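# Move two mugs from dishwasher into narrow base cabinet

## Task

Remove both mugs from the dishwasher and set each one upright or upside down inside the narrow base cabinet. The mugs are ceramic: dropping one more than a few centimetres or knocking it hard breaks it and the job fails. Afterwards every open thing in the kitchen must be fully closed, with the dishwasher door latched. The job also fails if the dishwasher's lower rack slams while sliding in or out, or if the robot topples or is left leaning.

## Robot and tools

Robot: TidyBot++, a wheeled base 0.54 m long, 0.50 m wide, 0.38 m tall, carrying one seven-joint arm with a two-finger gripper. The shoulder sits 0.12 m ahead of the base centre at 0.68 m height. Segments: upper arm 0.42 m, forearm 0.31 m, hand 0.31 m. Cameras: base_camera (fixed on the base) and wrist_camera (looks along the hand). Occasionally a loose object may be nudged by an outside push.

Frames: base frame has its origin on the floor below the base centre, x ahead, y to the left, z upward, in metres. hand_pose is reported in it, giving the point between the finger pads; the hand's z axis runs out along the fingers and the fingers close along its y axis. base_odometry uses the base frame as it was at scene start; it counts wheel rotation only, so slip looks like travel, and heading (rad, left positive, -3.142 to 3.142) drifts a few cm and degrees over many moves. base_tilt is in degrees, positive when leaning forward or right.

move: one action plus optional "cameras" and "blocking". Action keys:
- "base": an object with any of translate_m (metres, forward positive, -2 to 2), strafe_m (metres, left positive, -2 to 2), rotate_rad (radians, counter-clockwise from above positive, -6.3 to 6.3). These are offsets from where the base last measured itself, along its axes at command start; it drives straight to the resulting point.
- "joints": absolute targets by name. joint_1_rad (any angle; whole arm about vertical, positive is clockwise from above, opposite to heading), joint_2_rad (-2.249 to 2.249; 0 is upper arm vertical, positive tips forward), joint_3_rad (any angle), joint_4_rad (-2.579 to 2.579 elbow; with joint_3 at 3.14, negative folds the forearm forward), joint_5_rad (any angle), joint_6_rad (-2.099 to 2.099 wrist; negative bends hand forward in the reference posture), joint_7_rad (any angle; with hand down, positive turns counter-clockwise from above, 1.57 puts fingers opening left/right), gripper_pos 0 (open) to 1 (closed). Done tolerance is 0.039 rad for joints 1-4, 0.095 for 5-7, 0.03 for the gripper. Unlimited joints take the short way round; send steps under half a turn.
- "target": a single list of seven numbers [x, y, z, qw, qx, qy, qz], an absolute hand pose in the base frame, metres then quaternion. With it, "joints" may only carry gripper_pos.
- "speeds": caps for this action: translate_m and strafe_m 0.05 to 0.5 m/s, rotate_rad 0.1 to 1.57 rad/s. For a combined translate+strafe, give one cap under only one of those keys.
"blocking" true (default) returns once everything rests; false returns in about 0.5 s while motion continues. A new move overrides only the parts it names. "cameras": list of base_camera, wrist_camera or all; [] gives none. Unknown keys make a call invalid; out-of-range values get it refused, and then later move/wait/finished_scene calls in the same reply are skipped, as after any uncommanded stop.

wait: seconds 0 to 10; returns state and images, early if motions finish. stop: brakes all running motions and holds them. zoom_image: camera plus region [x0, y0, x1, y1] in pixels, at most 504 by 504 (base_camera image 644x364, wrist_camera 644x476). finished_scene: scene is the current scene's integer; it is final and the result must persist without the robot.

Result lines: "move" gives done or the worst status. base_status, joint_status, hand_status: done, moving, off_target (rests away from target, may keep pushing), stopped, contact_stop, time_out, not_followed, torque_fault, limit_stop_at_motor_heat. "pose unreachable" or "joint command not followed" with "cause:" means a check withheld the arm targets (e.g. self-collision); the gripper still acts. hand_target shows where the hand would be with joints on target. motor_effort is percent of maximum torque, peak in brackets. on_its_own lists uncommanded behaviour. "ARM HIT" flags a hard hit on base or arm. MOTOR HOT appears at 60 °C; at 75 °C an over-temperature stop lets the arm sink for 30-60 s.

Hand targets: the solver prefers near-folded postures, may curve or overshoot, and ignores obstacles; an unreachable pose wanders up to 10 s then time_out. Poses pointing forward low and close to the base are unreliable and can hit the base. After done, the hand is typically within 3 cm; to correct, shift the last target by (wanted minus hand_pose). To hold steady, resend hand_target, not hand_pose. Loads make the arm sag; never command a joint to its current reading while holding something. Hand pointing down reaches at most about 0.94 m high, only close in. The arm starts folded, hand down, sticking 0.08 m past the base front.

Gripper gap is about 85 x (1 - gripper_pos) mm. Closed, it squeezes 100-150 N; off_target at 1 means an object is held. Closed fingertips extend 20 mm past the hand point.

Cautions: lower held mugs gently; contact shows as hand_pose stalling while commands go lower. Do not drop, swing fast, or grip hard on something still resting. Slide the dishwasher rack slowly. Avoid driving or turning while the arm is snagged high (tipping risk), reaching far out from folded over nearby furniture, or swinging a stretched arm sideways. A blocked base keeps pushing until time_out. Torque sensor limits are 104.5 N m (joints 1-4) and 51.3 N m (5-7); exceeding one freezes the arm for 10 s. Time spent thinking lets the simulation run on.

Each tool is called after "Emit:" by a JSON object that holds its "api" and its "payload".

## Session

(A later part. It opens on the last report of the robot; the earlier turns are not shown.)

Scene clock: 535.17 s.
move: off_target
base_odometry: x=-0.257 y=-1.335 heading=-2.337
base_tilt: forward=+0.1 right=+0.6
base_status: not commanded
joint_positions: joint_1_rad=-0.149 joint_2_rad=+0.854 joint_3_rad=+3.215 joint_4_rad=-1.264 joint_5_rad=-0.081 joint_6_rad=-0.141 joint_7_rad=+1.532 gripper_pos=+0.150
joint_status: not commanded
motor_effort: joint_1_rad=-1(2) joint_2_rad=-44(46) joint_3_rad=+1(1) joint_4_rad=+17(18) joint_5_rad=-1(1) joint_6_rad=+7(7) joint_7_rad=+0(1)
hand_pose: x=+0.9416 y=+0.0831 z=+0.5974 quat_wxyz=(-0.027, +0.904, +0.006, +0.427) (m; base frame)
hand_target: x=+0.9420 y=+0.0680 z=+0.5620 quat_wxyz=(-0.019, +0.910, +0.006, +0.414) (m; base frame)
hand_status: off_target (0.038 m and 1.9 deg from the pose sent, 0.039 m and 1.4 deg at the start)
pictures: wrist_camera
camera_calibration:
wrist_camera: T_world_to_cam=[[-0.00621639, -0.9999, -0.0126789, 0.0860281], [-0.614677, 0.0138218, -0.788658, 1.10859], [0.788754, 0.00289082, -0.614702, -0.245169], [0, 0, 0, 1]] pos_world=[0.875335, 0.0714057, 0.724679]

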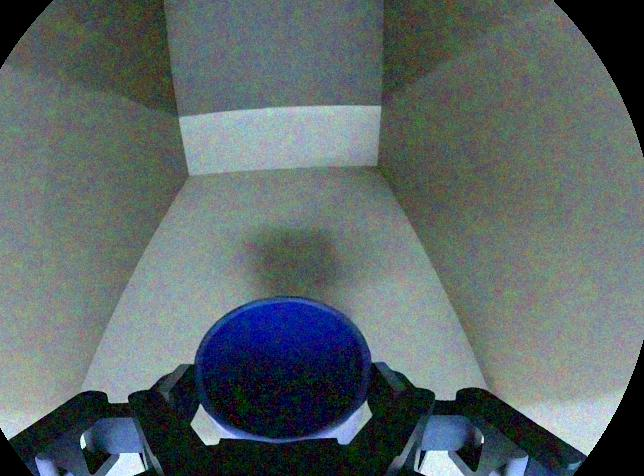

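Emit:
{"api": "move", "payload": {"target": [0.940, 0.068, 0.582, -0.0192, 0.9128, 0.0056, 0.4085], "cameras": ["wrist_camera"]}}

Scene clock: 544.60 s.
move: done
base_odometry: x=-0.257 y=-1.335 heading=-2.337
base_tilt: forward=+0.1 right=+0.5
base_status: not commanded
joint_positions: joint_1_rad=-0.149 joint_2_rad=+0.851 joint_3_rad=+3.215 joint_4_rad=-1.257 joint_5_rad=-0.080 joint_6_rad=-0.164 joint_7_rad=+1.532 gripper_pos=+0.150
joint_status: not commanded
motor_effort: joint_1_rad=-1(1) joint_2_rad=-47(48) joint_3_rad=+0(1) joint_4_rad=+18(19) joint_5_rad=-1(1) joint_6_rad=+8(8) joint_7_rad=+0(1)
hand_pose: x=+0.9400 y=+0.0831 z=+0.5983 quat_wxyz=(-0.027, +0.906, +0.006, +0.422) (m; base frame)
hand_target: x=+0.9400 y=+0.0680 z=+0.5820 quat_wxyz=(-0.019, +0.913, +0.006, +0.408) (m; base frame)
hand_status: done (0.022 m and 1.9 deg from the pose sent, 0.022 m and 2.5 deg at the start)
pictures: wrist_camera
camera_calibration:
wrist_camera: T_world_to_cam=[[-0.00566629, -0.999913, -0.0118843, 0.0849906], [-0.624072, 0.012822, -0.781262, 1.11285], [0.781347, 0.00298978, -0.62409, -0.230812], [0, 0, 0, 1]] pos_world=[0.875326, 0.0714043, 0.726392]

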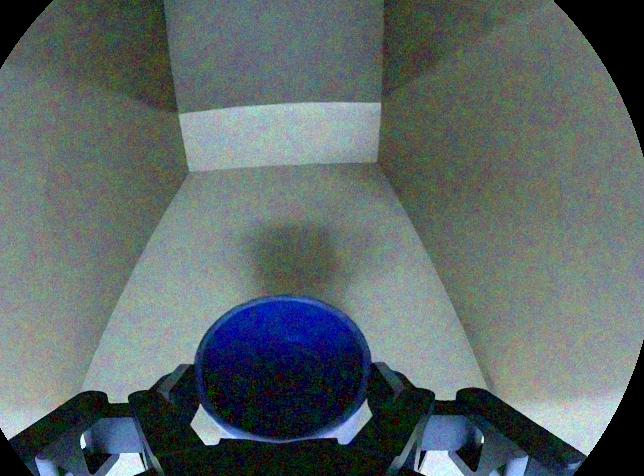

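Emit:
{"api": "move", "payload": {"joints": {"gripper_pos":0.1}, "cameras": ["wrist_camera"]}}

Emit:
{"api": "zoom_image", "payload": {"camera": "wrist_camera", "region": [140, 240, 440, 476]}}

Scene clock: 550.47 s.
move: done
base_odometry: x=-0.257 y=-1.335 heading=-2.337
base_tilt: forward=+0.1 right=+0.5
base_status: not commanded
joint_positions: joint_1_rad=-0.149 joint_2_rad=+0.852 joint_3_rad=+3.215 joint_4_rad=-1.257 joint_5_rad=-0.080 joint_6_rad=-0.164 joint_7_rad=+1.532 gripper_pos=+0.099
joint_status: all done
motor_effort: joint_1_rad=-1(1) joint_2_rad=-48(50) joint_3_rad=+0(1) joint_4_rad=+19(20) joint_5_rad=-1(1) joint_6_rad=+7(8) joint_7_rad=+0(0)
hand_pose: x=+0.9399 y=+0.0833 z=+0.5976 quat_wxyz=(-0.027, +0.906, +0.006, +0.421) (m; base frame)
hand_target: x=+0.9400 y=+0.0680 z=+0.5820 quat_wxyz=(-0.019, +0.913, +0.006, +0.408) (m; base frame)
hand_status: not commanded
pictures: wrist_camera
camera_calibration:
wrist_camera: T_world_to_cam=[[-0.00551942, -0.999913, -0.012005, 0.0850424], [-0.624683, 0.0128222, -0.780773, 1.11256], [0.780859, 0.00318989, -0.6247, -0.230331], [0, 0, 0, 1]] pos_world=[0.875326, 0.0715043, 0.725793]

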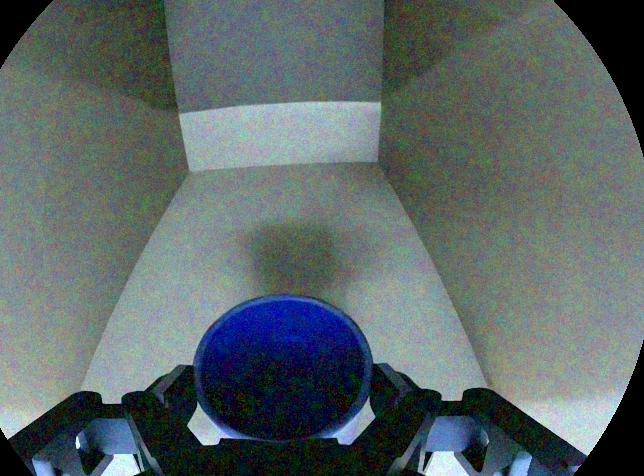

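Scaled by 1.680.

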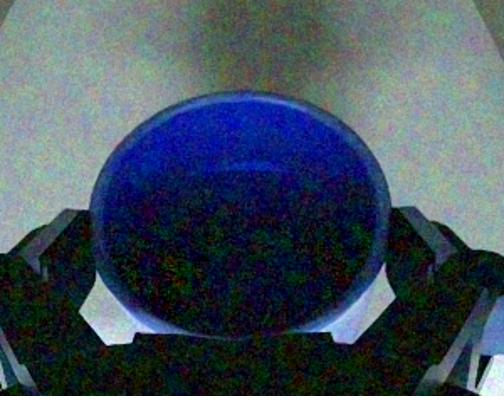

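Emit:
{"api": "move", "payload": {"joints": {"gripper_pos":0.0}, "cameras": []}}

Emit:
{"api": "move", "payload": {"target": [0.90, 0.068, 0.614, -0.0192, 0.9128, 0.0056, 0.4085], "cameras": ["wrist_camera"]}}

Scene clock: 556.57 s.
move: done
base_odometry: x=-0.257 y=-1.335 heading=-2.337
base_tilt: forward=+0.1 right=+0.5
base_status: not commanded
joint_positions: joint_1_rad=-0.147 joint_2_rad=+0.852 joint_3_rad=+3.215 joint_4_rad=-1.257 joint_5_rad=-0.080 joint_6_rad=-0.164 joint_7_rad=+1.532 gripper_pos=+0.000
joint_status: all done
motor_effort: joint_1_rad=-1(2) joint_2_rad=-49(50) joint_3_rad=+0(1) joint_4_rad=+19(20) joint_5_rad=-1(1) joint_6_rad=+8(8) joint_7_rad=+0(0)
hand_pose: x=+0.9400 y=+0.0819 z=+0.5969 quat_wxyz=(-0.026, +0.907, +0.006, +0.421) (m; base frame)
hand_target: x=+0.9400 y=+0.0680 z=+0.5820 quat_wxyz=(-0.019, +0.913, +0.006, +0.408) (m; base frame)
hand_status: not commanded
pictures: none
No camera images: "cameras" was empty.

Scene clock: 557.90 s.
move: done
base_odometry: x=-0.257 y=-1.335 heading=-2.337
base_tilt: forward=+0.1 right=+0.5
base_status: not commanded
joint_positions: joint_1_rad=-0.147 joint_2_rad=+0.738 joint_3_rad=+3.215 joint_4_rad=-1.380 joint_5_rad=-0.080 joint_6_rad=-0.164 joint_7_rad=+1.532 gripper_pos=+0.000
joint_status: not commanded
motor_effort: joint_1_rad=-1(2) joint_2_rad=-46(50) joint_3_rad=+0(1) joint_4_rad=+19(20) joint_5_rad=-1(1) joint_6_rad=+8(8) joint_7_rad=+0(1)
hand_pose: x=+0.9038 y=+0.0756 z=+0.6270 quat_wxyz=(-0.027, +0.908, +0.002, +0.417) (m; base frame)
hand_target: x=+0.9000 y=+0.0680 z=+0.6140 quat_wxyz=(-0.019, +0.913, +0.006, +0.408) (m; base frame)
hand_status: done (0.016 m and 1.5 deg from the pose sent, 0.046 m and 1.8 deg at the start)
pictures: wrist_camera
camera_calibration:
wrist_camera: T_world_to_cam=[[-0.0137376, -0.999764, -0.0168301, 0.0879643], [-0.632162, 0.0217249, -0.774531, 1.11514], [0.774714, -0.0000008047, -0.632312, -0.173164], [0, 0, 0, 1]] pos_world=[0.840313, 0.0637169, 0.755701]

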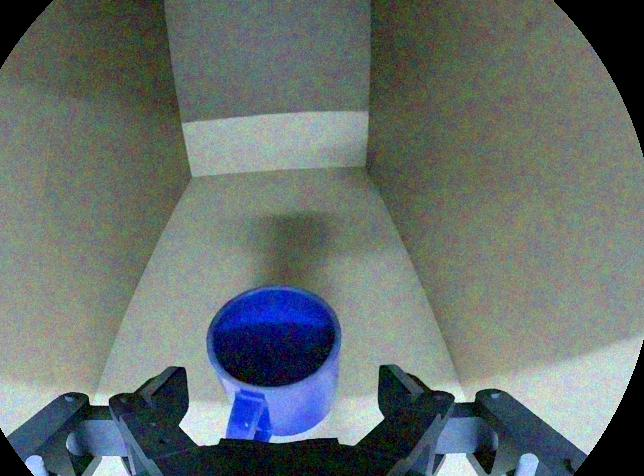

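Emit:
{"api": "move", "payload": {"target": [0.74, 0.068, 0.705, -0.0192, 0.9128, 0.0056, 0.4085], "cameras": ["wrist_camera"]}}

Emit:
{"api": "zoom_image", "payload": {"camera": "wrist_camera", "region": [140, 160, 500, 476]}}

Scene clock: 562.73 s.
move: done
base_odometry: x=-0.257 y=-1.335 heading=-2.337
base_tilt: forward=+0.1 right=+0.5
base_status: not commanded
joint_positions: joint_1_rad=-0.246 joint_2_rad=+0.305 joint_3_rad=+3.296 joint_4_rad=-1.825 joint_5_rad=-0.017 joint_6_rad=-0.164 joint_7_rad=+1.458 gripper_pos=+0.000
joint_status: not commanded
motor_effort: joint_1_rad=-1(2) joint_2_rad=-31(47) joint_3_rad=+1(2) joint_4_rad=+19(20) joint_5_rad=+0(1) joint_6_rad=+8(8) joint_7_rad=+0(1)
hand_pose: x=+0.7436 y=+0.0655 z=+0.7118 quat_wxyz=(-0.027, +0.911, -0.004, +0.412) (m; base frame)
hand_target: x=+0.7400 y=+0.0680 z=+0.7050 quat_wxyz=(-0.019, +0.913, +0.006, +0.408) (m; base frame)
hand_status: done (0.008 m and 1.5 deg from the pose sent, 0.182 m and 1.5 deg at the start)
pictures: wrist_camera
camera_calibration:
wrist_camera: T_world_to_cam=[[-0.0243505, -0.999474, -0.0214061, 0.0883033], [-0.64011, 0.0320355, -0.767615, 1.08017], [0.767897, -0.00498952, -0.640554, 0.0158641], [0, 0, 0, 1]] pos_world=[0.681398, 0.0537321, 0.84121]

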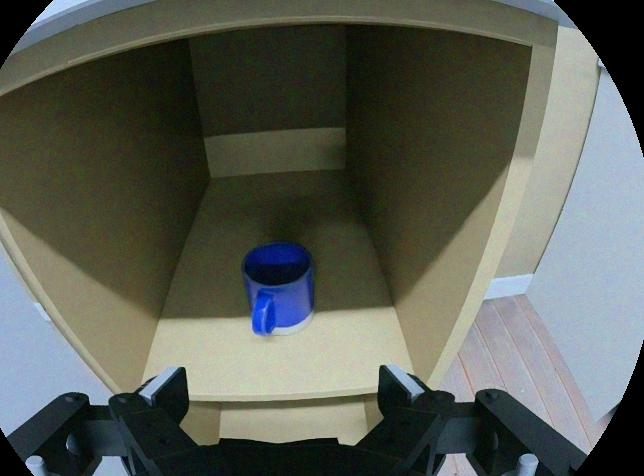

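Scaled by 1.400.

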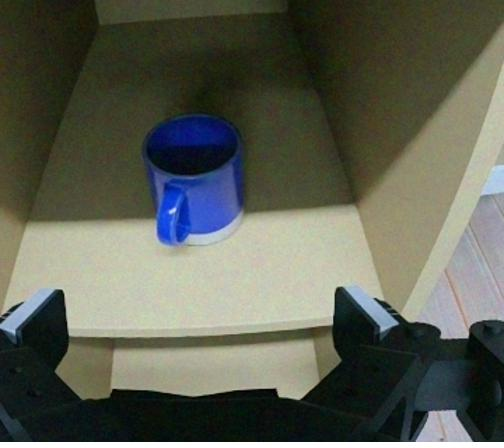

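Emit:
{"api": "move", "payload": {"base": {"translate_m":-0.21,"strafe_m":0.16}, "joints": {"joint_1_rad":0.0,"joint_2_rad":-0.334,"joint_3_rad":3.14,"joint_4_rad":-2.1,"joint_5_rad":0.0,"joint_6_rad":-0.3,"joint_7_rad":1.57}, "cameras": ["wrist_camera"]}}

Emit:
{"api": "move", "payload": {"base": {"rotate_rad":0.731}}}

Scene clock: 653.70 s.
move: done
base_odometry: x=+0.004 y=-1.295 heading=-2.336
base_tilt: forward=+0.0 right=+0.4
base_status: done
joint_positions: joint_1_rad=-0.027 joint_2_rad=-0.332 joint_3_rad=+3.157 joint_4_rad=-2.089 joint_5_rad=-0.016 joint_6_rad=-0.241 joint_7_rad=+1.532 gripper_pos=+0.000
joint_status: all done
motor_effort: joint_1_rad=-1(4) joint_2_rad=-10(34) joint_3_rad=+0(2) joint_4_rad=+22(23) joint_5_rad=-1(1) joint_6_rad=+9(10) joint_7_rad=+0(1)
hand_pose: x=+0.5743 y=+0.0072 z=+0.8927 quat_wxyz=(-0.022, +0.841, -0.018, +0.541) (m; base frame)
hand_target: x=+0.5633 y=+0.0021 z=+0.8704 quat_wxyz=(+0.000, +0.859, +0.000, +0.512) (m; base frame)
hand_status: not commanded
pictures: wrist_camera
camera_calibration:
wrist_camera: T_world_to_cam=[[-0.0531434, -0.997917, -0.036578, 0.0598561], [-0.390375, 0.0544761, -0.919043, 1.10412], [0.919121, -0.0345619, -0.392457, -0.0466234], [0, 0, 0, 1]] pos_world=[0.477053, -0.00202792, 0.998621]

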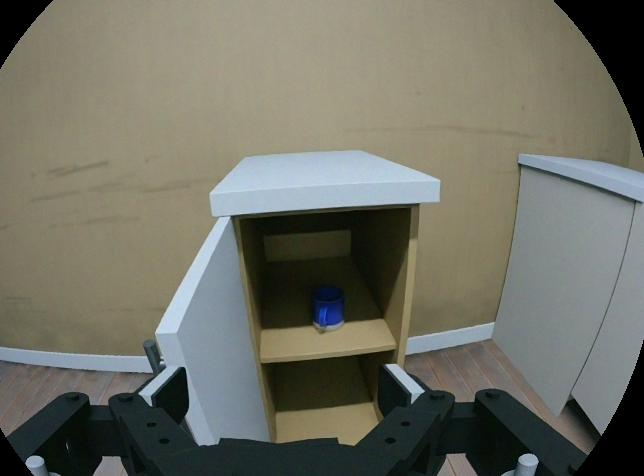

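Scene clock: 655.40 s.
move: done
base_odometry: x=+0.004 y=-1.295 heading=-1.606
base_tilt: forward=+0.2 right=+0.5
base_status: done
joint_positions: joint_1_rad=-0.020 joint_2_rad=-0.332 joint_3_rad=+3.146 joint_4_rad=-2.089 joint_5_rad=-0.016 joint_6_rad=-0.241 joint_7_rad=+1.533 gripper_pos=+0.000
joint_status: not commanded
motor_effort: joint_1_rad=+0(3) joint_2_rad=-9(10) joint_3_rad=+0(2) joint_4_rad=+22(23) joint_5_rad=+0(1) joint_6_rad=+9(9) joint_7_rad=+0(1)
hand_pose: x=+0.5740 y=+0.0095 z=+0.8925 quat_wxyz=(-0.021, +0.841, -0.015, +0.541) (m; base frame)
hand_target: x=+0.5633 y=+0.0021 z=+0.8704 quat_wxyz=(+0.000, +0.859, +0.000, +0.512) (m; base frame)
hand_status: not commanded
pictures: base_camera, wrist_camera
camera_calibration:
wrist_camera: T_world_to_cam=[[-0.0494619, -0.998248, -0.0324755, 0.0562745], [-0.390878, 0.0492689, -0.919123, 1.10405], [0.919113, -0.0327676, -0.39263, -0.0462633], [0, 0, 0, 1]] pos_world=[0.476855, 0.000264541, 0.998423]

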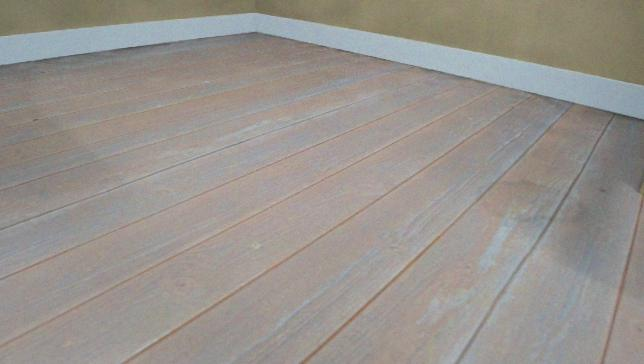

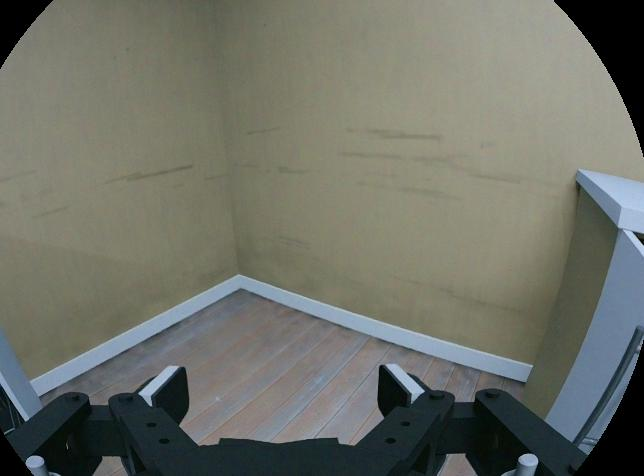

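Emit:
{"api": "move", "payload": {"base": {"translate_m":1.0}, "speeds": {"translate_m":0.25}, "cameras": ["wrist_camera"]}}

Emit:
{"api": "move", "payload": {"base": {"rotate_rad":2.412}, "speeds": {"rotate_rad":0.8}}}

Scene clock: 666.50 s.
move: done
base_odometry: x=-0.032 y=-2.294 heading=-1.605
base_tilt: forward=+0.1 right=+0.5
base_status: done
joint_positions: joint_1_rad=-0.020 joint_2_rad=-0.334 joint_3_rad=+3.146 joint_4_rad=-2.090 joint_5_rad=-0.016 joint_6_rad=-0.243 joint_7_rad=+1.533 gripper_pos=+0.000
joint_status: not commanded
motor_effort: joint_1_rad=-1(2) joint_2_rad=-9(12) joint_3_rad=+0(1) joint_4_rad=+22(23) joint_5_rad=-1(1) joint_6_rad=+9(10) joint_7_rad=+0(1)
hand_pose: x=+0.5732 y=+0.0095 z=+0.8922 quat_wxyz=(-0.021, +0.841, -0.015, +0.540) (m; base frame)
hand_target: x=+0.5633 y=+0.0021 z=+0.8704 quat_wxyz=(+0.000, +0.859, +0.000, +0.512) (m; base frame)
hand_status: not commanded
pictures: wrist_camera
camera_calibration:
wrist_camera: T_world_to_cam=[[-0.0493698, -0.998263, -0.0321627, 0.0558769], [-0.391592, 0.0489701, -0.918835, 1.10365], [0.918814, -0.032768, -0.393329, -0.0448574], [0, 0, 0, 1]] pos_world=[0.476154, 0.000264145, 0.998224]

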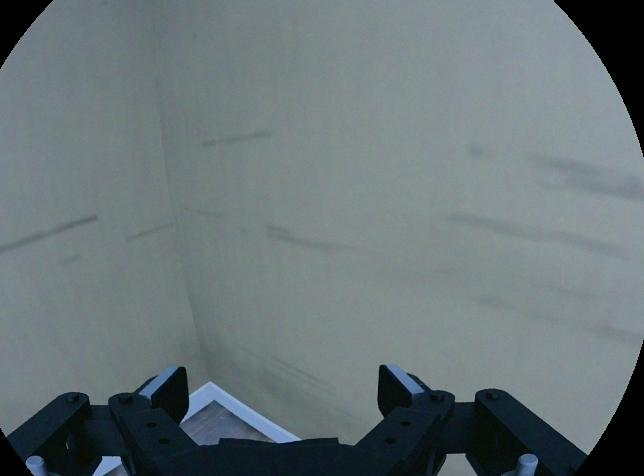

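Scene clock: 670.37 s.
move: done
base_odometry: x=-0.032 y=-2.294 heading=+0.806
base_tilt: forward=+0.0 right=+0.6
base_status: done
joint_positions: joint_1_rad=-0.019 joint_2_rad=-0.334 joint_3_rad=+3.145 joint_4_rad=-2.090 joint_5_rad=-0.016 joint_6_rad=-0.243 joint_7_rad=+1.533 gripper_pos=+0.000
joint_status: not commanded
motor_effort: joint_1_rad=-1(2) joint_2_rad=-9(10) joint_3_rad=+0(2) joint_4_rad=+22(22) joint_5_rad=-1(1) joint_6_rad=+9(10) joint_7_rad=+0(1)
hand_pose: x=+0.5732 y=+0.0091 z=+0.8921 quat_wxyz=(-0.021, +0.841, -0.015, +0.540) (m; base frame)
hand_target: x=+0.5633 y=+0.0021 z=+0.8704 quat_wxyz=(+0.000, +0.859, +0.000, +0.512) (m; base frame)
hand_status: not commanded
pictures: base_camera, wrist_camera
camera_calibration:
wrist_camera: T_world_to_cam=[[-0.0502025, -0.998232, -0.0318059, 0.0557147], [-0.391672, 0.0489727, -0.918801, 1.10357], [0.918734, -0.0336687, -0.393438, -0.0447562], [0, 0, 0, 1]] pos_world=[0.476153, 0.0000644704, 0.998125]

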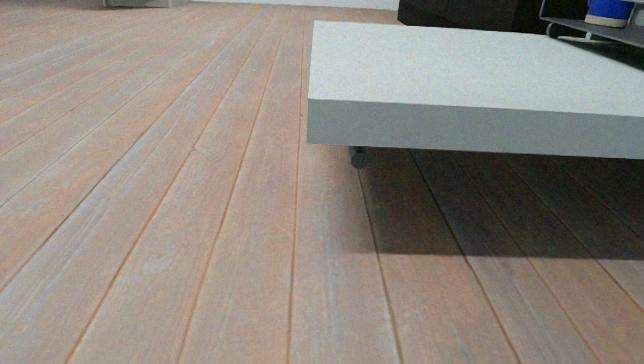

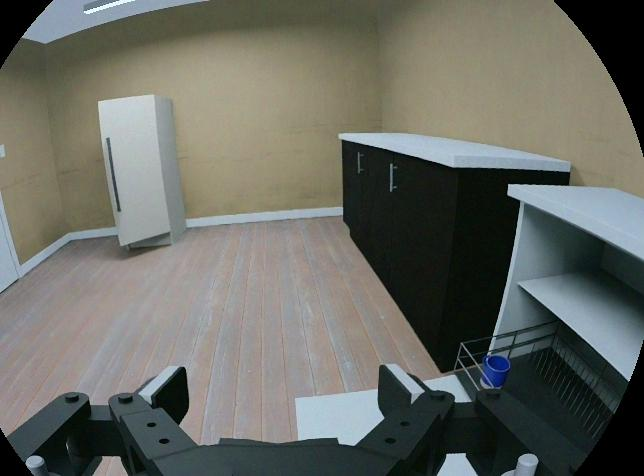

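Emit:
{"api": "move", "payload": {"base": {"translate_m":0.25,"strafe_m":-0.345}, "speeds": {"translate_m":0.2}}}

Scene clock: 696.00 s.
move: done
base_odometry: x=+0.391 y=-2.353 heading=+0.807
base_tilt: forward=+0.1 right=+0.5
base_status: done
joint_positions: joint_1_rad=-0.019 joint_2_rad=-0.334 joint_3_rad=+3.145 joint_4_rad=-2.091 joint_5_rad=-0.016 joint_6_rad=-0.243 joint_7_rad=+1.533 gripper_pos=+0.000
joint_status: not commanded
motor_effort: joint_1_rad=-1(2) joint_2_rad=-9(12) joint_3_rad=+0(2) joint_4_rad=+22(23) joint_5_rad=-1(1) joint_6_rad=+8(10) joint_7_rad=+0(1)
hand_pose: x=+0.5730 y=+0.0094 z=+0.8920 quat_wxyz=(-0.021, +0.841, -0.015, +0.540) (m; base frame)
hand_target: x=+0.5633 y=+0.0021 z=+0.8704 quat_wxyz=(+0.000, +0.859, +0.000, +0.512) (m; base frame)
hand_status: not commanded
pictures: base_camera, wrist_camera
camera_calibration:
wrist_camera: T_world_to_cam=[[-0.0497732, -0.998262, -0.0315441, 0.055438], [-0.391873, 0.0485699, -0.918736, 1.10351], [0.918672, -0.0333671, -0.393609, -0.0443648], [0, 0, 0, 1]] pos_world=[0.475953, 0.000263829, 0.998125]

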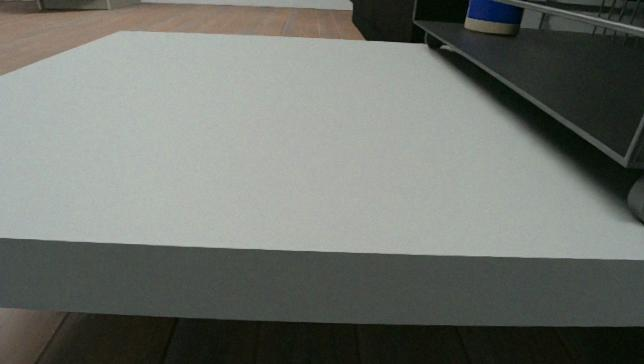

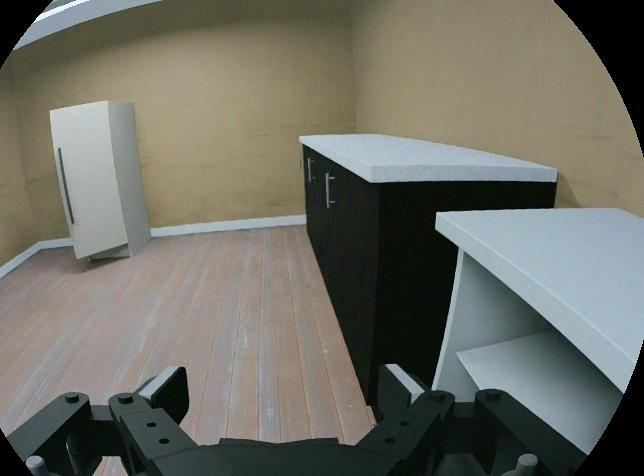

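Emit:
{"api": "move", "payload": {"target": [0.62, -0.16, 0.62, 0, 0.9239, 0, 0.3827]}}

Scene clock: 715.37 s.
move: done
base_odometry: x=+0.391 y=-2.353 heading=+0.807
base_tilt: forward=+0.1 right=+0.5
base_status: not commanded
joint_positions: joint_1_rad=-1.800 joint_2_rad=-0.429 joint_3_rad=+5.299 joint_4_rad=-2.167 joint_5_rad=+0.170 joint_6_rad=-0.030 joint_7_rad=+1.842 gripper_pos=+0.000
joint_status: not commanded
motor_effort: joint_1_rad=-1(2) joint_2_rad=+20(20) joint_3_rad=-7(9) joint_4_rad=+14(22) joint_5_rad=-1(1) joint_6_rad=+6(10) joint_7_rad=+0(1)
hand_pose: x=+0.6149 y=-0.1664 z=+0.6242 quat_wxyz=(-0.012, +0.927, -0.043, +0.373) (m; base frame)
hand_target: x=+0.6200 y=-0.1600 z=+0.6200 quat_wxyz=(+0.000, +0.924, +0.000, +0.383) (m; base frame)
hand_status: done (0.009 m and 5.2 deg from the pose sent, 0.324 m and 20.6 deg at the start)
pictures: base_camera, wrist_camera
camera_calibration:
wrist_camera: T_world_to_cam=[[-0.10679, -0.994119, -0.0179834, -0.0991462], [-0.69906, 0.0879313, -0.709636, 0.947336], [0.707044, -0.0632104, -0.704339, 0.124836], [0, 0, 0, 1]] pos_world=[0.563392, -0.173973, 0.758408]

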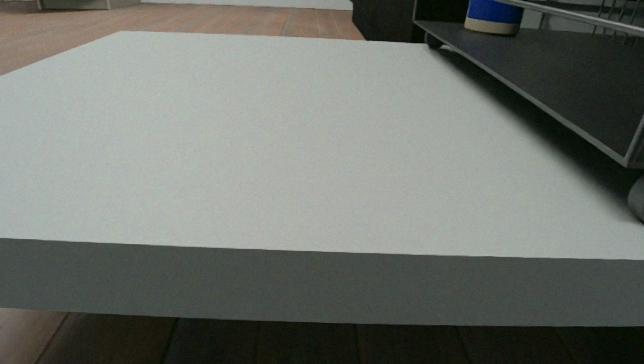

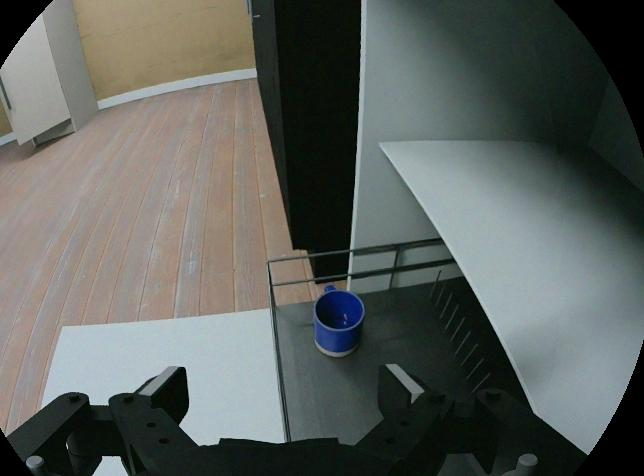

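Emit:
{"api": "move", "payload": {"target": [0.70, -0.22, 0.50, 0, 0.9239, 0, 0.3827]}}

Scene clock: 731.50 s.
move: off_target
base_odometry: x=+0.390 y=-2.353 heading=+0.807
base_tilt: forward=+0.1 right=+0.5
base_status: not commanded
joint_positions: joint_1_rad=-2.097 joint_2_rad=-0.782 joint_3_rad=+5.557 joint_4_rad=-2.006 joint_5_rad=+0.026 joint_6_rad=+0.131 joint_7_rad=+2.284 gripper_pos=+0.000
joint_status: not commanded
motor_effort: joint_1_rad=+6(7) joint_2_rad=+23(29) joint_3_rad=-7(10) joint_4_rad=+14(17) joint_5_rad=+0(1) joint_6_rad=+5(7) joint_7_rad=+0(1)
hand_pose: x=+0.6932 y=-0.1745 z=+0.5199 quat_wxyz=(-0.017, +0.925, +0.045, +0.378) (m; base frame)
hand_target: x=+0.7000 y=-0.2200 z=+0.5000 quat_wxyz=(+0.000, +0.924, +0.000, +0.383) (m; base frame)
hand_status: off_target (0.050 m and 5.6 deg from the pose sent, 0.160 m and 5.2 deg at the start)
pictures: base_camera, wrist_camera
camera_calibration:
wrist_camera: T_world_to_cam=[[0.0598544, -0.997521, 0.0369981, -0.245332], [-0.691901, -0.0681753, -0.718766, 0.901318], [0.719507, 0.0174222, -0.694267, -0.00415842], [0, 0, 0, 1]] pos_world=[0.641299, -0.183204, 0.654027]

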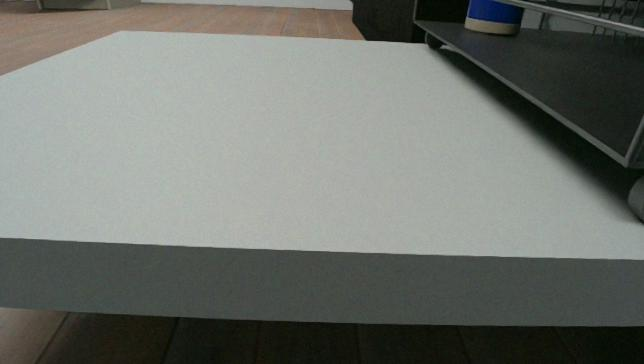

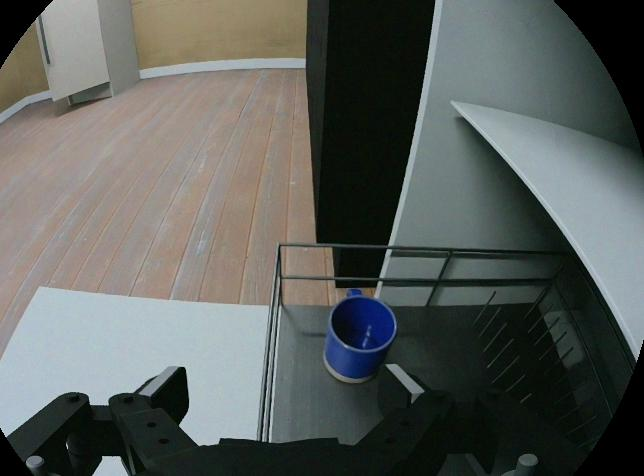

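Emit:
{"api": "move", "payload": {"target": [0.60, -0.10, 0.68, 0, 0.9239, 0, 0.3827], "cameras": []}}

Emit:
{"api": "move", "payload": {"joints": {"joint_1_rad":0.0,"joint_2_rad":-0.334,"joint_3_rad":3.14,"joint_4_rad":-2.3,"joint_5_rad":0.0,"joint_6_rad":-0.3,"joint_7_rad":1.57}, "cameras": ["wrist_camera"]}}

Scene clock: 754.47 s.
move: done
base_odometry: x=+0.390 y=-2.353 heading=+0.807
base_tilt: forward=+0.0 right=+0.5
base_status: not commanded
joint_positions: joint_1_rad=-1.567 joint_2_rad=-0.276 joint_3_rad=+4.901 joint_4_rad=-2.191 joint_5_rad=+0.290 joint_6_rad=-0.076 joint_7_rad=+1.603 gripper_pos=+0.000
joint_status: not commanded
motor_effort: joint_1_rad=-1(8) joint_2_rad=+10(36) joint_3_rad=-5(12) joint_4_rad=+17(18) joint_5_rad=+0(1) joint_6_rad=+7(8) joint_7_rad=+0(1)
hand_pose: x=+0.6180 y=-0.0960 z=+0.6959 quat_wxyz=(-0.008, +0.911, -0.003, +0.413) (m; base frame)
hand_target: x=+0.6000 y=-0.1000 z=+0.6800 quat_wxyz=(+0.000, +0.924, +0.000, +0.383) (m; base frame)
hand_status: done (0.024 m and 3.9 deg from the pose sent, 0.200 m and 5.6 deg at the start)
pictures: none
No camera images: "cameras" was empty.

Scene clock: 757.40 s.
move: done
base_odometry: x=+0.390 y=-2.353 heading=+0.807
base_tilt: forward=+0.0 right=+0.6
base_status: not commanded
joint_positions: joint_1_rad=-0.027 joint_2_rad=-0.322 joint_3_rad=+3.158 joint_4_rad=-2.287 joint_5_rad=+0.053 joint_6_rad=-0.241 joint_7_rad=+1.602 gripper_pos=+0.000
joint_status: all done
motor_effort: joint_1_rad=+0(2) joint_2_rad=-8(11) joint_3_rad=-1(6) joint_4_rad=+21(22) joint_5_rad=+0(1) joint_6_rad=+8(9) joint_7_rad=+0(2)
hand_pose: x=+0.5268 y=+0.0017 z=+0.7754 quat_wxyz=(+0.019, +0.892, +0.038, +0.450) (m; base frame)
hand_target: x=+0.5102 y=+0.0020 z=+0.7589 quat_wxyz=(+0.000, +0.906, +0.000, +0.424) (m; base frame)
hand_status: not commanded
pictures: wrist_camera
camera_calibration:
wrist_camera: T_world_to_cam=[[0.0086514, -0.995237, 0.0971035, -0.088684], [-0.570052, -0.0846912, -0.817232, 0.993999], [0.821563, -0.0482839, -0.56807, 0.138282], [0, 0, 0, 1]] pos_world=[0.453791, 0.00259832, 0.899494]

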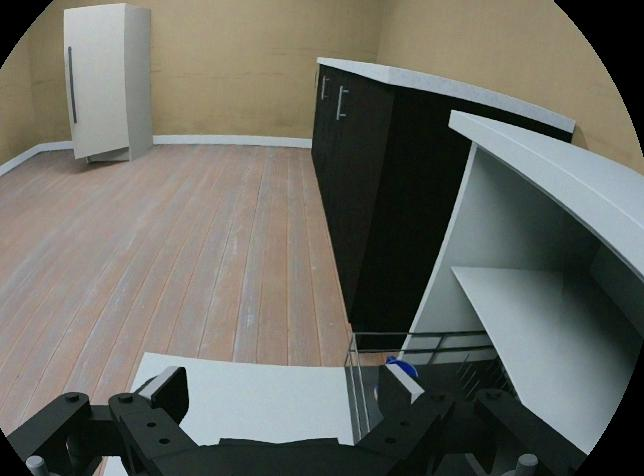

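Emit:
{"api": "move", "payload": {"joints": {"joint_1_rad":0.25,"joint_2_rad":0.768,"joint_3_rad":3.14,"joint_4_rad":-1.947,"joint_5_rad":0.0,"joint_6_rad":0.36,"joint_7_rad":1.57}, "cameras": ["wrist_camera"]}}

Scene clock: 767.17 s.
move: done
base_odometry: x=+0.390 y=-2.353 heading=+0.807
base_tilt: forward=+0.1 right=+0.5
base_status: not commanded
joint_positions: joint_1_rad=+0.225 joint_2_rad=+0.752 joint_3_rad=+3.156 joint_4_rad=-1.972 joint_5_rad=+0.051 joint_6_rad=+0.311 joint_7_rad=+1.602 gripper_pos=+0.000
joint_status: all done
motor_effort: joint_1_rad=-1(2) joint_2_rad=-38(40) joint_3_rad=-1(2) joint_4_rad=+11(21) joint_5_rad=-1(2) joint_6_rad=+7(9) joint_7_rad=+0(1)
hand_pose: x=+0.7254 y=-0.1411 z=+0.4697 quat_wxyz=(+0.053, +0.932, -0.068, +0.353) (m; base frame)
hand_target: x=+0.7423 y=-0.1568 z=+0.4784 quat_wxyz=(+0.047, +0.916, -0.115, +0.380) (m; base frame)
hand_status: not commanded
pictures: wrist_camera
camera_calibration:
wrist_camera: T_world_to_cam=[[-0.198192, -0.976222, 0.0878048, -0.0457614], [-0.724673, 0.0856238, -0.683753, 0.918761], [0.659976, -0.199144, -0.724412, -0.0360432], [0, 0, 0, 1]] pos_world=[0.680519, -0.130519, 0.606113]

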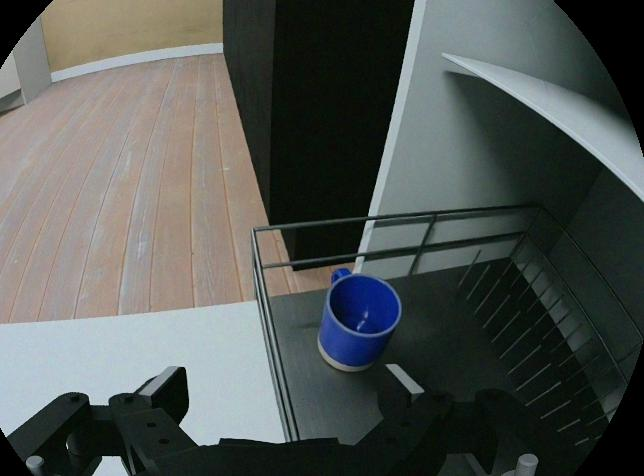

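Emit:
{"api": "move", "payload": {"target": [0.755, -0.25, 0.43, -0.01, 0.9236, 0.0242, 0.3826], "cameras": ["wrist_camera"]}}

Scene clock: 779.43 s.
move: off_target
base_odometry: x=+0.390 y=-2.353 heading=+0.807
base_tilt: forward=+0.1 right=+0.5
base_status: not commanded
joint_positions: joint_1_rad=+0.803 joint_2_rad=+1.007 joint_3_rad=+2.592 joint_4_rad=-1.729 joint_5_rad=+0.476 joint_6_rad=+0.189 joint_7_rad=+1.787 gripper_pos=+0.000
joint_status: not commanded
motor_effort: joint_1_rad=+13(16) joint_2_rad=-38(42) joint_3_rad=-7(13) joint_4_rad=+15(16) joint_5_rad=+0(1) joint_6_rad=+7(8) joint_7_rad=+0(1)
hand_pose: x=+0.7763 y=-0.1827 z=+0.4519 quat_wxyz=(-0.039, +0.915, +0.032, +0.401) (m; base frame)
hand_target: x=+0.7550 y=-0.2500 z=+0.4300 quat_wxyz=(-0.010, +0.924, +0.024, +0.383) (m; base frame)
hand_status: off_target (0.074 m and 4.2 deg from the pose sent, 0.120 m and 13.3 deg at the start)
pictures: wrist_camera
camera_calibration:
wrist_camera: T_world_to_cam=[[0.0510307, -0.998615, -0.0127727, -0.226778], [-0.656553, -0.0239081, -0.753901, 0.905879], [0.752552, 0.0468581, -0.656863, -0.148294], [0, 0, 0, 1]] pos_world=[0.717928, -0.197857, 0.582638]

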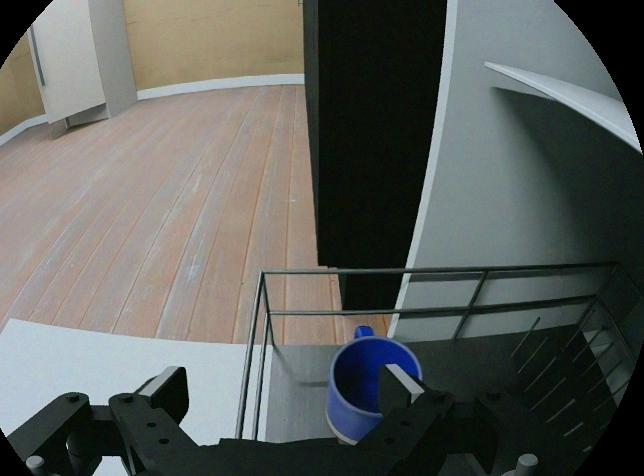

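Emit:
{"api": "move", "payload": {"joints": {"joint_1_rad":0.25,"joint_2_rad":0.70,"joint_3_rad":3.14,"joint_4_rad":-2.0,"joint_5_rad":0.0,"joint_6_rad":0.30,"joint_7_rad":1.57}, "cameras": []}}

Emit:
{"api": "move", "payload": {"base": {"strafe_m":0.17}, "speeds": {"strafe_m":0.15}, "cameras": ["base_camera"]}}

Emit:
{"api": "move", "payload": {"target": [0.74, -0.38, 0.46, -0.01, 0.9236, 0.0242, 0.3826], "cameras": ["wrist_camera"]}}

Scene clock: 792.07 s.
move: done
base_odometry: x=+0.390 y=-2.353 heading=+0.807
base_tilt: forward=+0.1 right=+0.5
base_status: not commanded
joint_positions: joint_1_rad=+0.276 joint_2_rad=+0.700 joint_3_rad=+3.122 joint_4_rad=-1.984 joint_5_rad=+0.055 joint_6_rad=+0.253 joint_7_rad=+1.608 gripper_pos=+0.000
joint_status: all done
motor_effort: joint_1_rad=+0(14) joint_2_rad=-37(44) joint_3_rad=-1(11) joint_4_rad=+12(17) joint_5_rad=+0(1) joint_6_rad=+7(8) joint_7_rad=+0(1)
hand_pose: x=+0.7132 y=-0.1504 z=+0.4859 quat_wxyz=(+0.049, +0.934, -0.080, +0.345) (m; base frame)
hand_target: x=+0.7161 y=-0.1501 z=+0.4899 quat_wxyz=(+0.044, +0.925, -0.116, +0.360) (m; base frame)
hand_status: not commanded
pictures: none
No camera images: "cameras" was empty.

Scene clock: 793.83 s.
move: done
base_odometry: x=+0.268 y=-2.235 heading=+0.807
base_tilt: forward=+0.1 right=+0.5
base_status: done
joint_positions: joint_1_rad=+0.260 joint_2_rad=+0.699 joint_3_rad=+3.130 joint_4_rad=-1.987 joint_5_rad=+0.051 joint_6_rad=+0.255 joint_7_rad=+1.607 gripper_pos=+0.000
joint_status: not commanded
motor_effort: joint_1_rad=-1(4) joint_2_rad=-37(38) joint_3_rad=-1(3) joint_4_rad=+12(12) joint_5_rad=+0(1) joint_6_rad=+7(7) joint_7_rad=+0(1)
hand_pose: x=+0.7135 y=-0.1459 z=+0.4861 quat_wxyz=(+0.049, +0.934, -0.077, +0.345) (m; base frame)
hand_target: x=+0.7161 y=-0.1501 z=+0.4899 quat_wxyz=(+0.044, +0.925, -0.116, +0.360) (m; base frame)
hand_status: not commanded
pictures: base_camera

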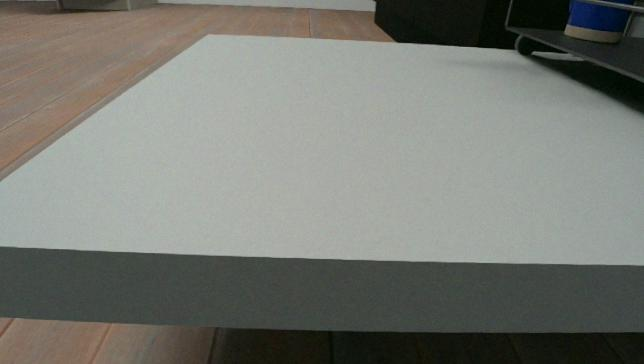

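Scene clock: 796.37 s.
move: done
base_odometry: x=+0.268 y=-2.235 heading=+0.807
base_tilt: forward=+0.0 right=+0.5
base_status: not commanded
joint_positions: joint_1_rad=+1.149 joint_2_rad=+1.126 joint_3_rad=+2.385 joint_4_rad=-1.427 joint_5_rad=+0.157 joint_6_rad=-0.178 joint_7_rad=+2.360 gripper_pos=+0.000
joint_status: not commanded
motor_effort: joint_1_rad=-1(3) joint_2_rad=-44(45) joint_3_rad=-14(16) joint_4_rad=+11(12) joint_5_rad=-2(2) joint_6_rad=+5(7) joint_7_rad=+0(1)
hand_pose: x=+0.7484 y=-0.3809 z=+0.4726 quat_wxyz=(-0.007, +0.918, -0.010, +0.396) (m; base frame)
hand_target: x=+0.7400 y=-0.3800 z=+0.4600 quat_wxyz=(-0.010, +0.924, +0.024, +0.383) (m; base frame)
hand_status: done (0.015 m and 4.2 deg from the pose sent, 0.237 m and 14.2 deg at the start)
pictures: wrist_camera
camera_calibration:
wrist_camera: T_world_to_cam=[[-0.0499729, -0.998666, 0.0130265, -0.359698], [-0.667271, 0.0236797, -0.744438, 0.92014], [0.743137, -0.0458939, -0.667564, -0.127633], [0, 0, 0, 1]] pos_world=[0.690856, -0.386864, 0.60447]

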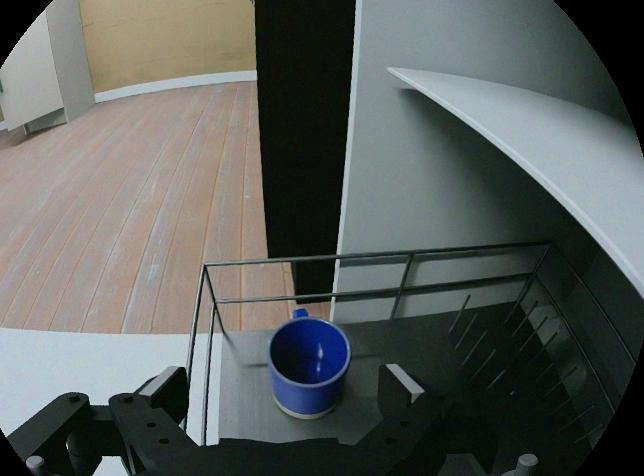

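Emit:
{"api": "move", "payload": {"target": [0.7603, -0.396, 0.378, -0.01, 0.9236, 0.0242, 0.3826], "cameras": ["wrist_camera"]}}

Emit:
{"api": "zoom_image", "payload": {"camera": "wrist_camera", "region": [140, 240, 440, 476]}}

Scene clock: 805.80 s.
move: done
base_odometry: x=+0.268 y=-2.235 heading=+0.807
base_tilt: forward=+0.1 right=+0.5
base_status: not commanded
joint_positions: joint_1_rad=+1.149 joint_2_rad=+1.333 joint_3_rad=+2.379 joint_4_rad=-1.286 joint_5_rad=+0.222 joint_6_rad=-0.179 joint_7_rad=+2.406 gripper_pos=+0.000
joint_status: not commanded
motor_effort: joint_1_rad=-1(2) joint_2_rad=-47(51) joint_3_rad=-14(17) joint_4_rad=+9(12) joint_5_rad=-1(2) joint_6_rad=+5(6) joint_7_rad=+0(1)
hand_pose: x=+0.7524 y=-0.4079 z=+0.3808 quat_wxyz=(-0.017, +0.921, -0.023, +0.388) (m; base frame)
hand_target: x=+0.7603 y=-0.3960 z=+0.3780 quat_wxyz=(-0.010, +0.924, +0.024, +0.383) (m; base frame)
hand_status: done (0.015 m and 5.5 deg from the pose sent, 0.097 m and 4.2 deg at the start)
pictures: wrist_camera
camera_calibration:
wrist_camera: T_world_to_cam=[[-0.0672256, -0.997635, -0.0143351, -0.361426], [-0.679202, 0.0562832, -0.73179, 0.872563], [0.730866, -0.0394586, -0.68138, -0.175934], [0, 0, 0, 1]] pos_world=[0.696934, -0.416624, 0.513474]

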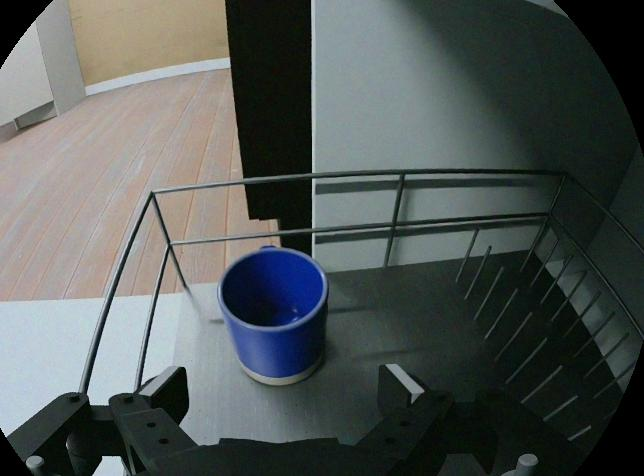

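Scaled by 1.680.

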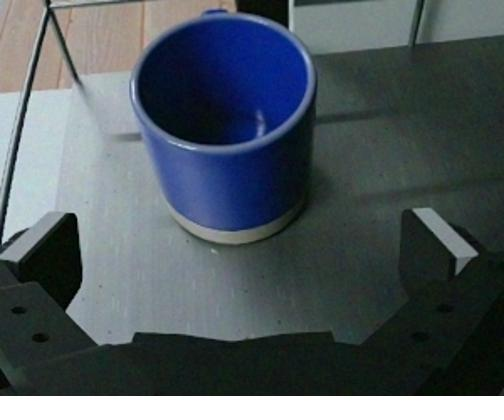

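Emit:
{"api": "move", "payload": {"target": [0.802, -0.388, 0.358, -0.01, 0.9236, 0.0242, 0.3826], "cameras": ["wrist_camera"]}}

Emit:
{"api": "zoom_image", "payload": {"camera": "wrist_camera", "region": [140, 240, 440, 476]}}

Scene clock: 812.90 s.
move: done
base_odometry: x=+0.268 y=-2.235 heading=+0.807
base_tilt: forward=+0.1 right=+0.6
base_status: not commanded
joint_positions: joint_1_rad=+1.043 joint_2_rad=+1.377 joint_3_rad=+2.385 joint_4_rad=-1.148 joint_5_rad=+0.223 joint_6_rad=-0.185 joint_7_rad=+2.429 gripper_pos=+0.000
joint_status: not commanded
motor_effort: joint_1_rad=-1(4) joint_2_rad=-50(51) joint_3_rad=-15(17) joint_4_rad=+10(11) joint_5_rad=-1(2) joint_6_rad=+5(6) joint_7_rad=+0(1)
hand_pose: x=+0.8081 y=-0.4027 z=+0.3821 quat_wxyz=(+0.004, +0.915, +0.002, +0.404) (m; base frame)
hand_target: x=+0.8020 y=-0.3880 z=+0.3580 quat_wxyz=(-0.010, +0.924, +0.024, +0.383) (m; base frame)
hand_status: done (0.029 m and 4.0 deg from the pose sent, 0.058 m and 5.5 deg at the start)
pictures: wrist_camera
camera_calibration:
wrist_camera: T_world_to_cam=[[-0.0372657, -0.998456, 0.0411857, -0.398224], [-0.653727, -0.00681409, -0.756699, 0.874577], [0.755812, -0.0551232, -0.652464, -0.253082], [0, 0, 0, 1]] pos_world=[0.748177, -0.405601, 0.513066]

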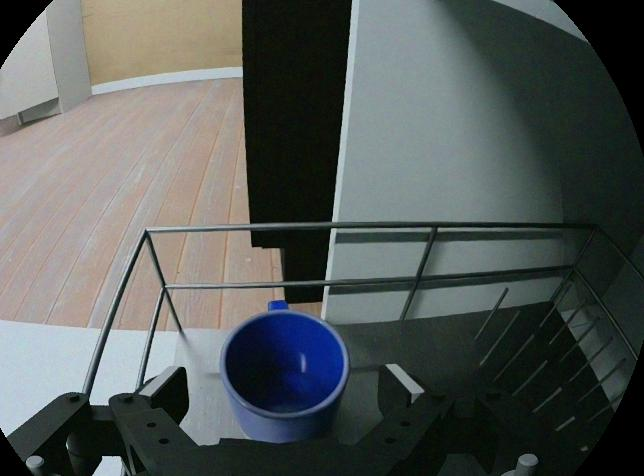

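Scaled by 1.680.

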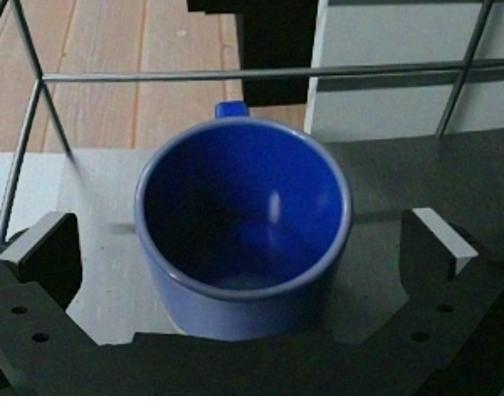

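Emit:
{"api": "move", "payload": {"target": [0.808, -0.389, 0.333, -0.018, 0.9232, 0.0094, 0.3828], "cameras": ["wrist_camera"]}}

Emit:
{"api": "zoom_image", "payload": {"camera": "wrist_camera", "region": [140, 240, 440, 476]}}

Scene clock: 832.53 s.
move: done
base_odometry: x=+0.268 y=-2.235 heading=+0.807
base_tilt: forward=+0.2 right=+0.5
base_status: not commanded
joint_positions: joint_1_rad=+1.037 joint_2_rad=+1.442 joint_3_rad=+2.386 joint_4_rad=-1.091 joint_5_rad=+0.223 joint_6_rad=-0.188 joint_7_rad=+2.440 gripper_pos=+0.000
joint_status: not commanded
motor_effort: joint_1_rad=-1(2) joint_2_rad=-51(53) joint_3_rad=-14(16) joint_4_rad=+10(11) joint_5_rad=-1(2) joint_6_rad=+6(6) joint_7_rad=+0(1)
hand_pose: x=+0.8081 y=-0.4119 z=+0.3503 quat_wxyz=(+0.001, +0.916, -0.012, +0.400) (m; base frame)
hand_target: x=+0.8080 y=-0.3890 z=+0.3330 quat_wxyz=(-0.018, +0.924, +0.009, +0.383) (m; base frame)
hand_status: done (0.029 m and 3.9 deg from the pose sent, 0.051 m and 3.7 deg at the start)
pictures: wrist_camera
camera_calibration:
wrist_camera: T_world_to_cam=[[-0.060698, -0.997831, 0.0254898, -0.38146], [-0.660472, 0.0210033, -0.750557, 0.865109], [0.748394, -0.0623926, -0.660314, -0.268615], [0, 0, 0, 1]] pos_world=[0.749256, -0.415562, 0.481667]

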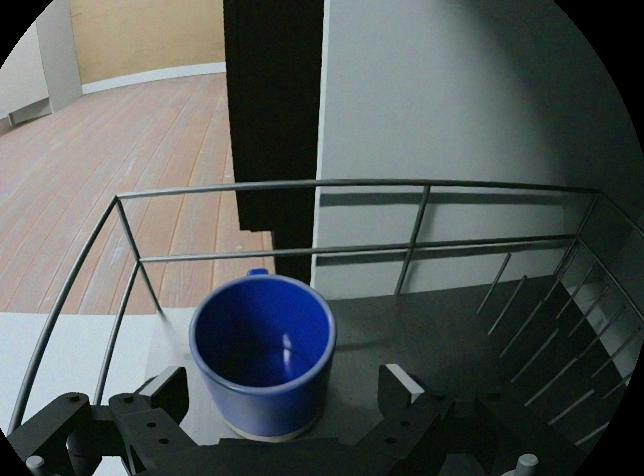

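Scaled by 1.680.

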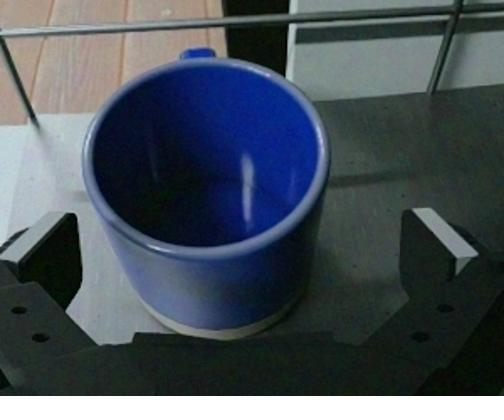

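Emit:
{"api": "move", "payload": {"target": [0.806, -0.376, 0.333, -0.018, 0.9232, 0.0094, 0.3828], "cameras": ["wrist_camera"]}}

Emit:
{"api": "zoom_image", "payload": {"camera": "wrist_camera", "region": [140, 240, 440, 476]}}

Scene clock: 839.30 s.
move: done
base_odometry: x=+0.268 y=-2.235 heading=+0.807
base_tilt: forward=+0.1 right=+0.4
base_status: not commanded
joint_positions: joint_1_rad=+1.034 joint_2_rad=+1.440 joint_3_rad=+2.386 joint_4_rad=-1.118 joint_5_rad=+0.235 joint_6_rad=-0.188 joint_7_rad=+2.422 gripper_pos=+0.000
joint_status: not commanded
motor_effort: joint_1_rad=-1(3) joint_2_rad=-50(51) joint_3_rad=-14(16) joint_4_rad=+9(10) joint_5_rad=-1(2) joint_6_rad=+5(5) joint_7_rad=+0(0)
hand_pose: x=+0.8052 y=-0.3963 z=+0.3450 quat_wxyz=(-0.010, +0.919, -0.008, +0.394) (m; base frame)
hand_target: x=+0.8060 y=-0.3760 z=+0.3330 quat_wxyz=(-0.018, +0.924, +0.009, +0.383) (m; base frame)
hand_status: done (0.024 m and 2.6 deg from the pose sent, 0.040 m and 3.9 deg at the start)
pictures: wrist_camera
camera_calibration:
wrist_camera: T_world_to_cam=[[-0.044492, -0.998964, 0.00954023, -0.373815], [-0.670276, 0.0227689, -0.741763, 0.86452], [0.740777, -0.0393971, -0.670594, -0.250171], [0, 0, 0, 1]] pos_world=[0.748156, -0.402968, 0.477072]

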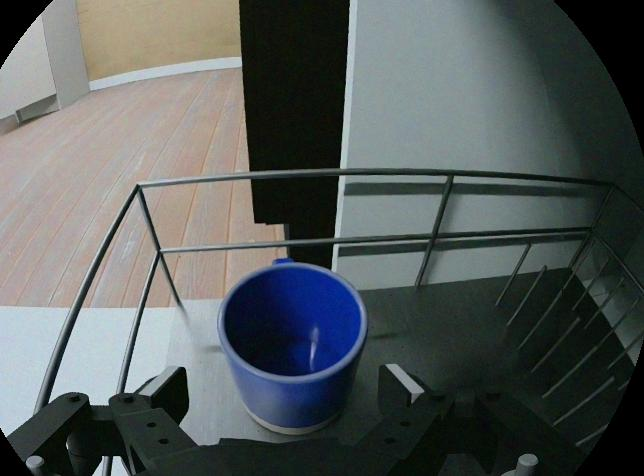

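Scaled by 1.680.

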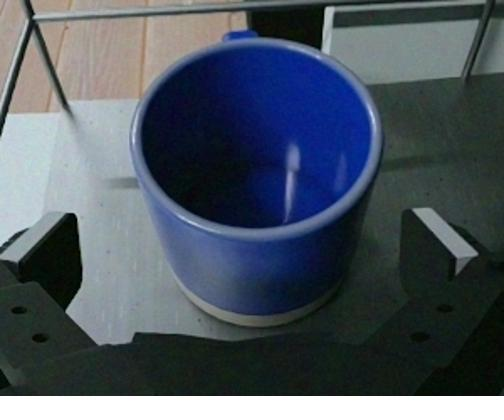

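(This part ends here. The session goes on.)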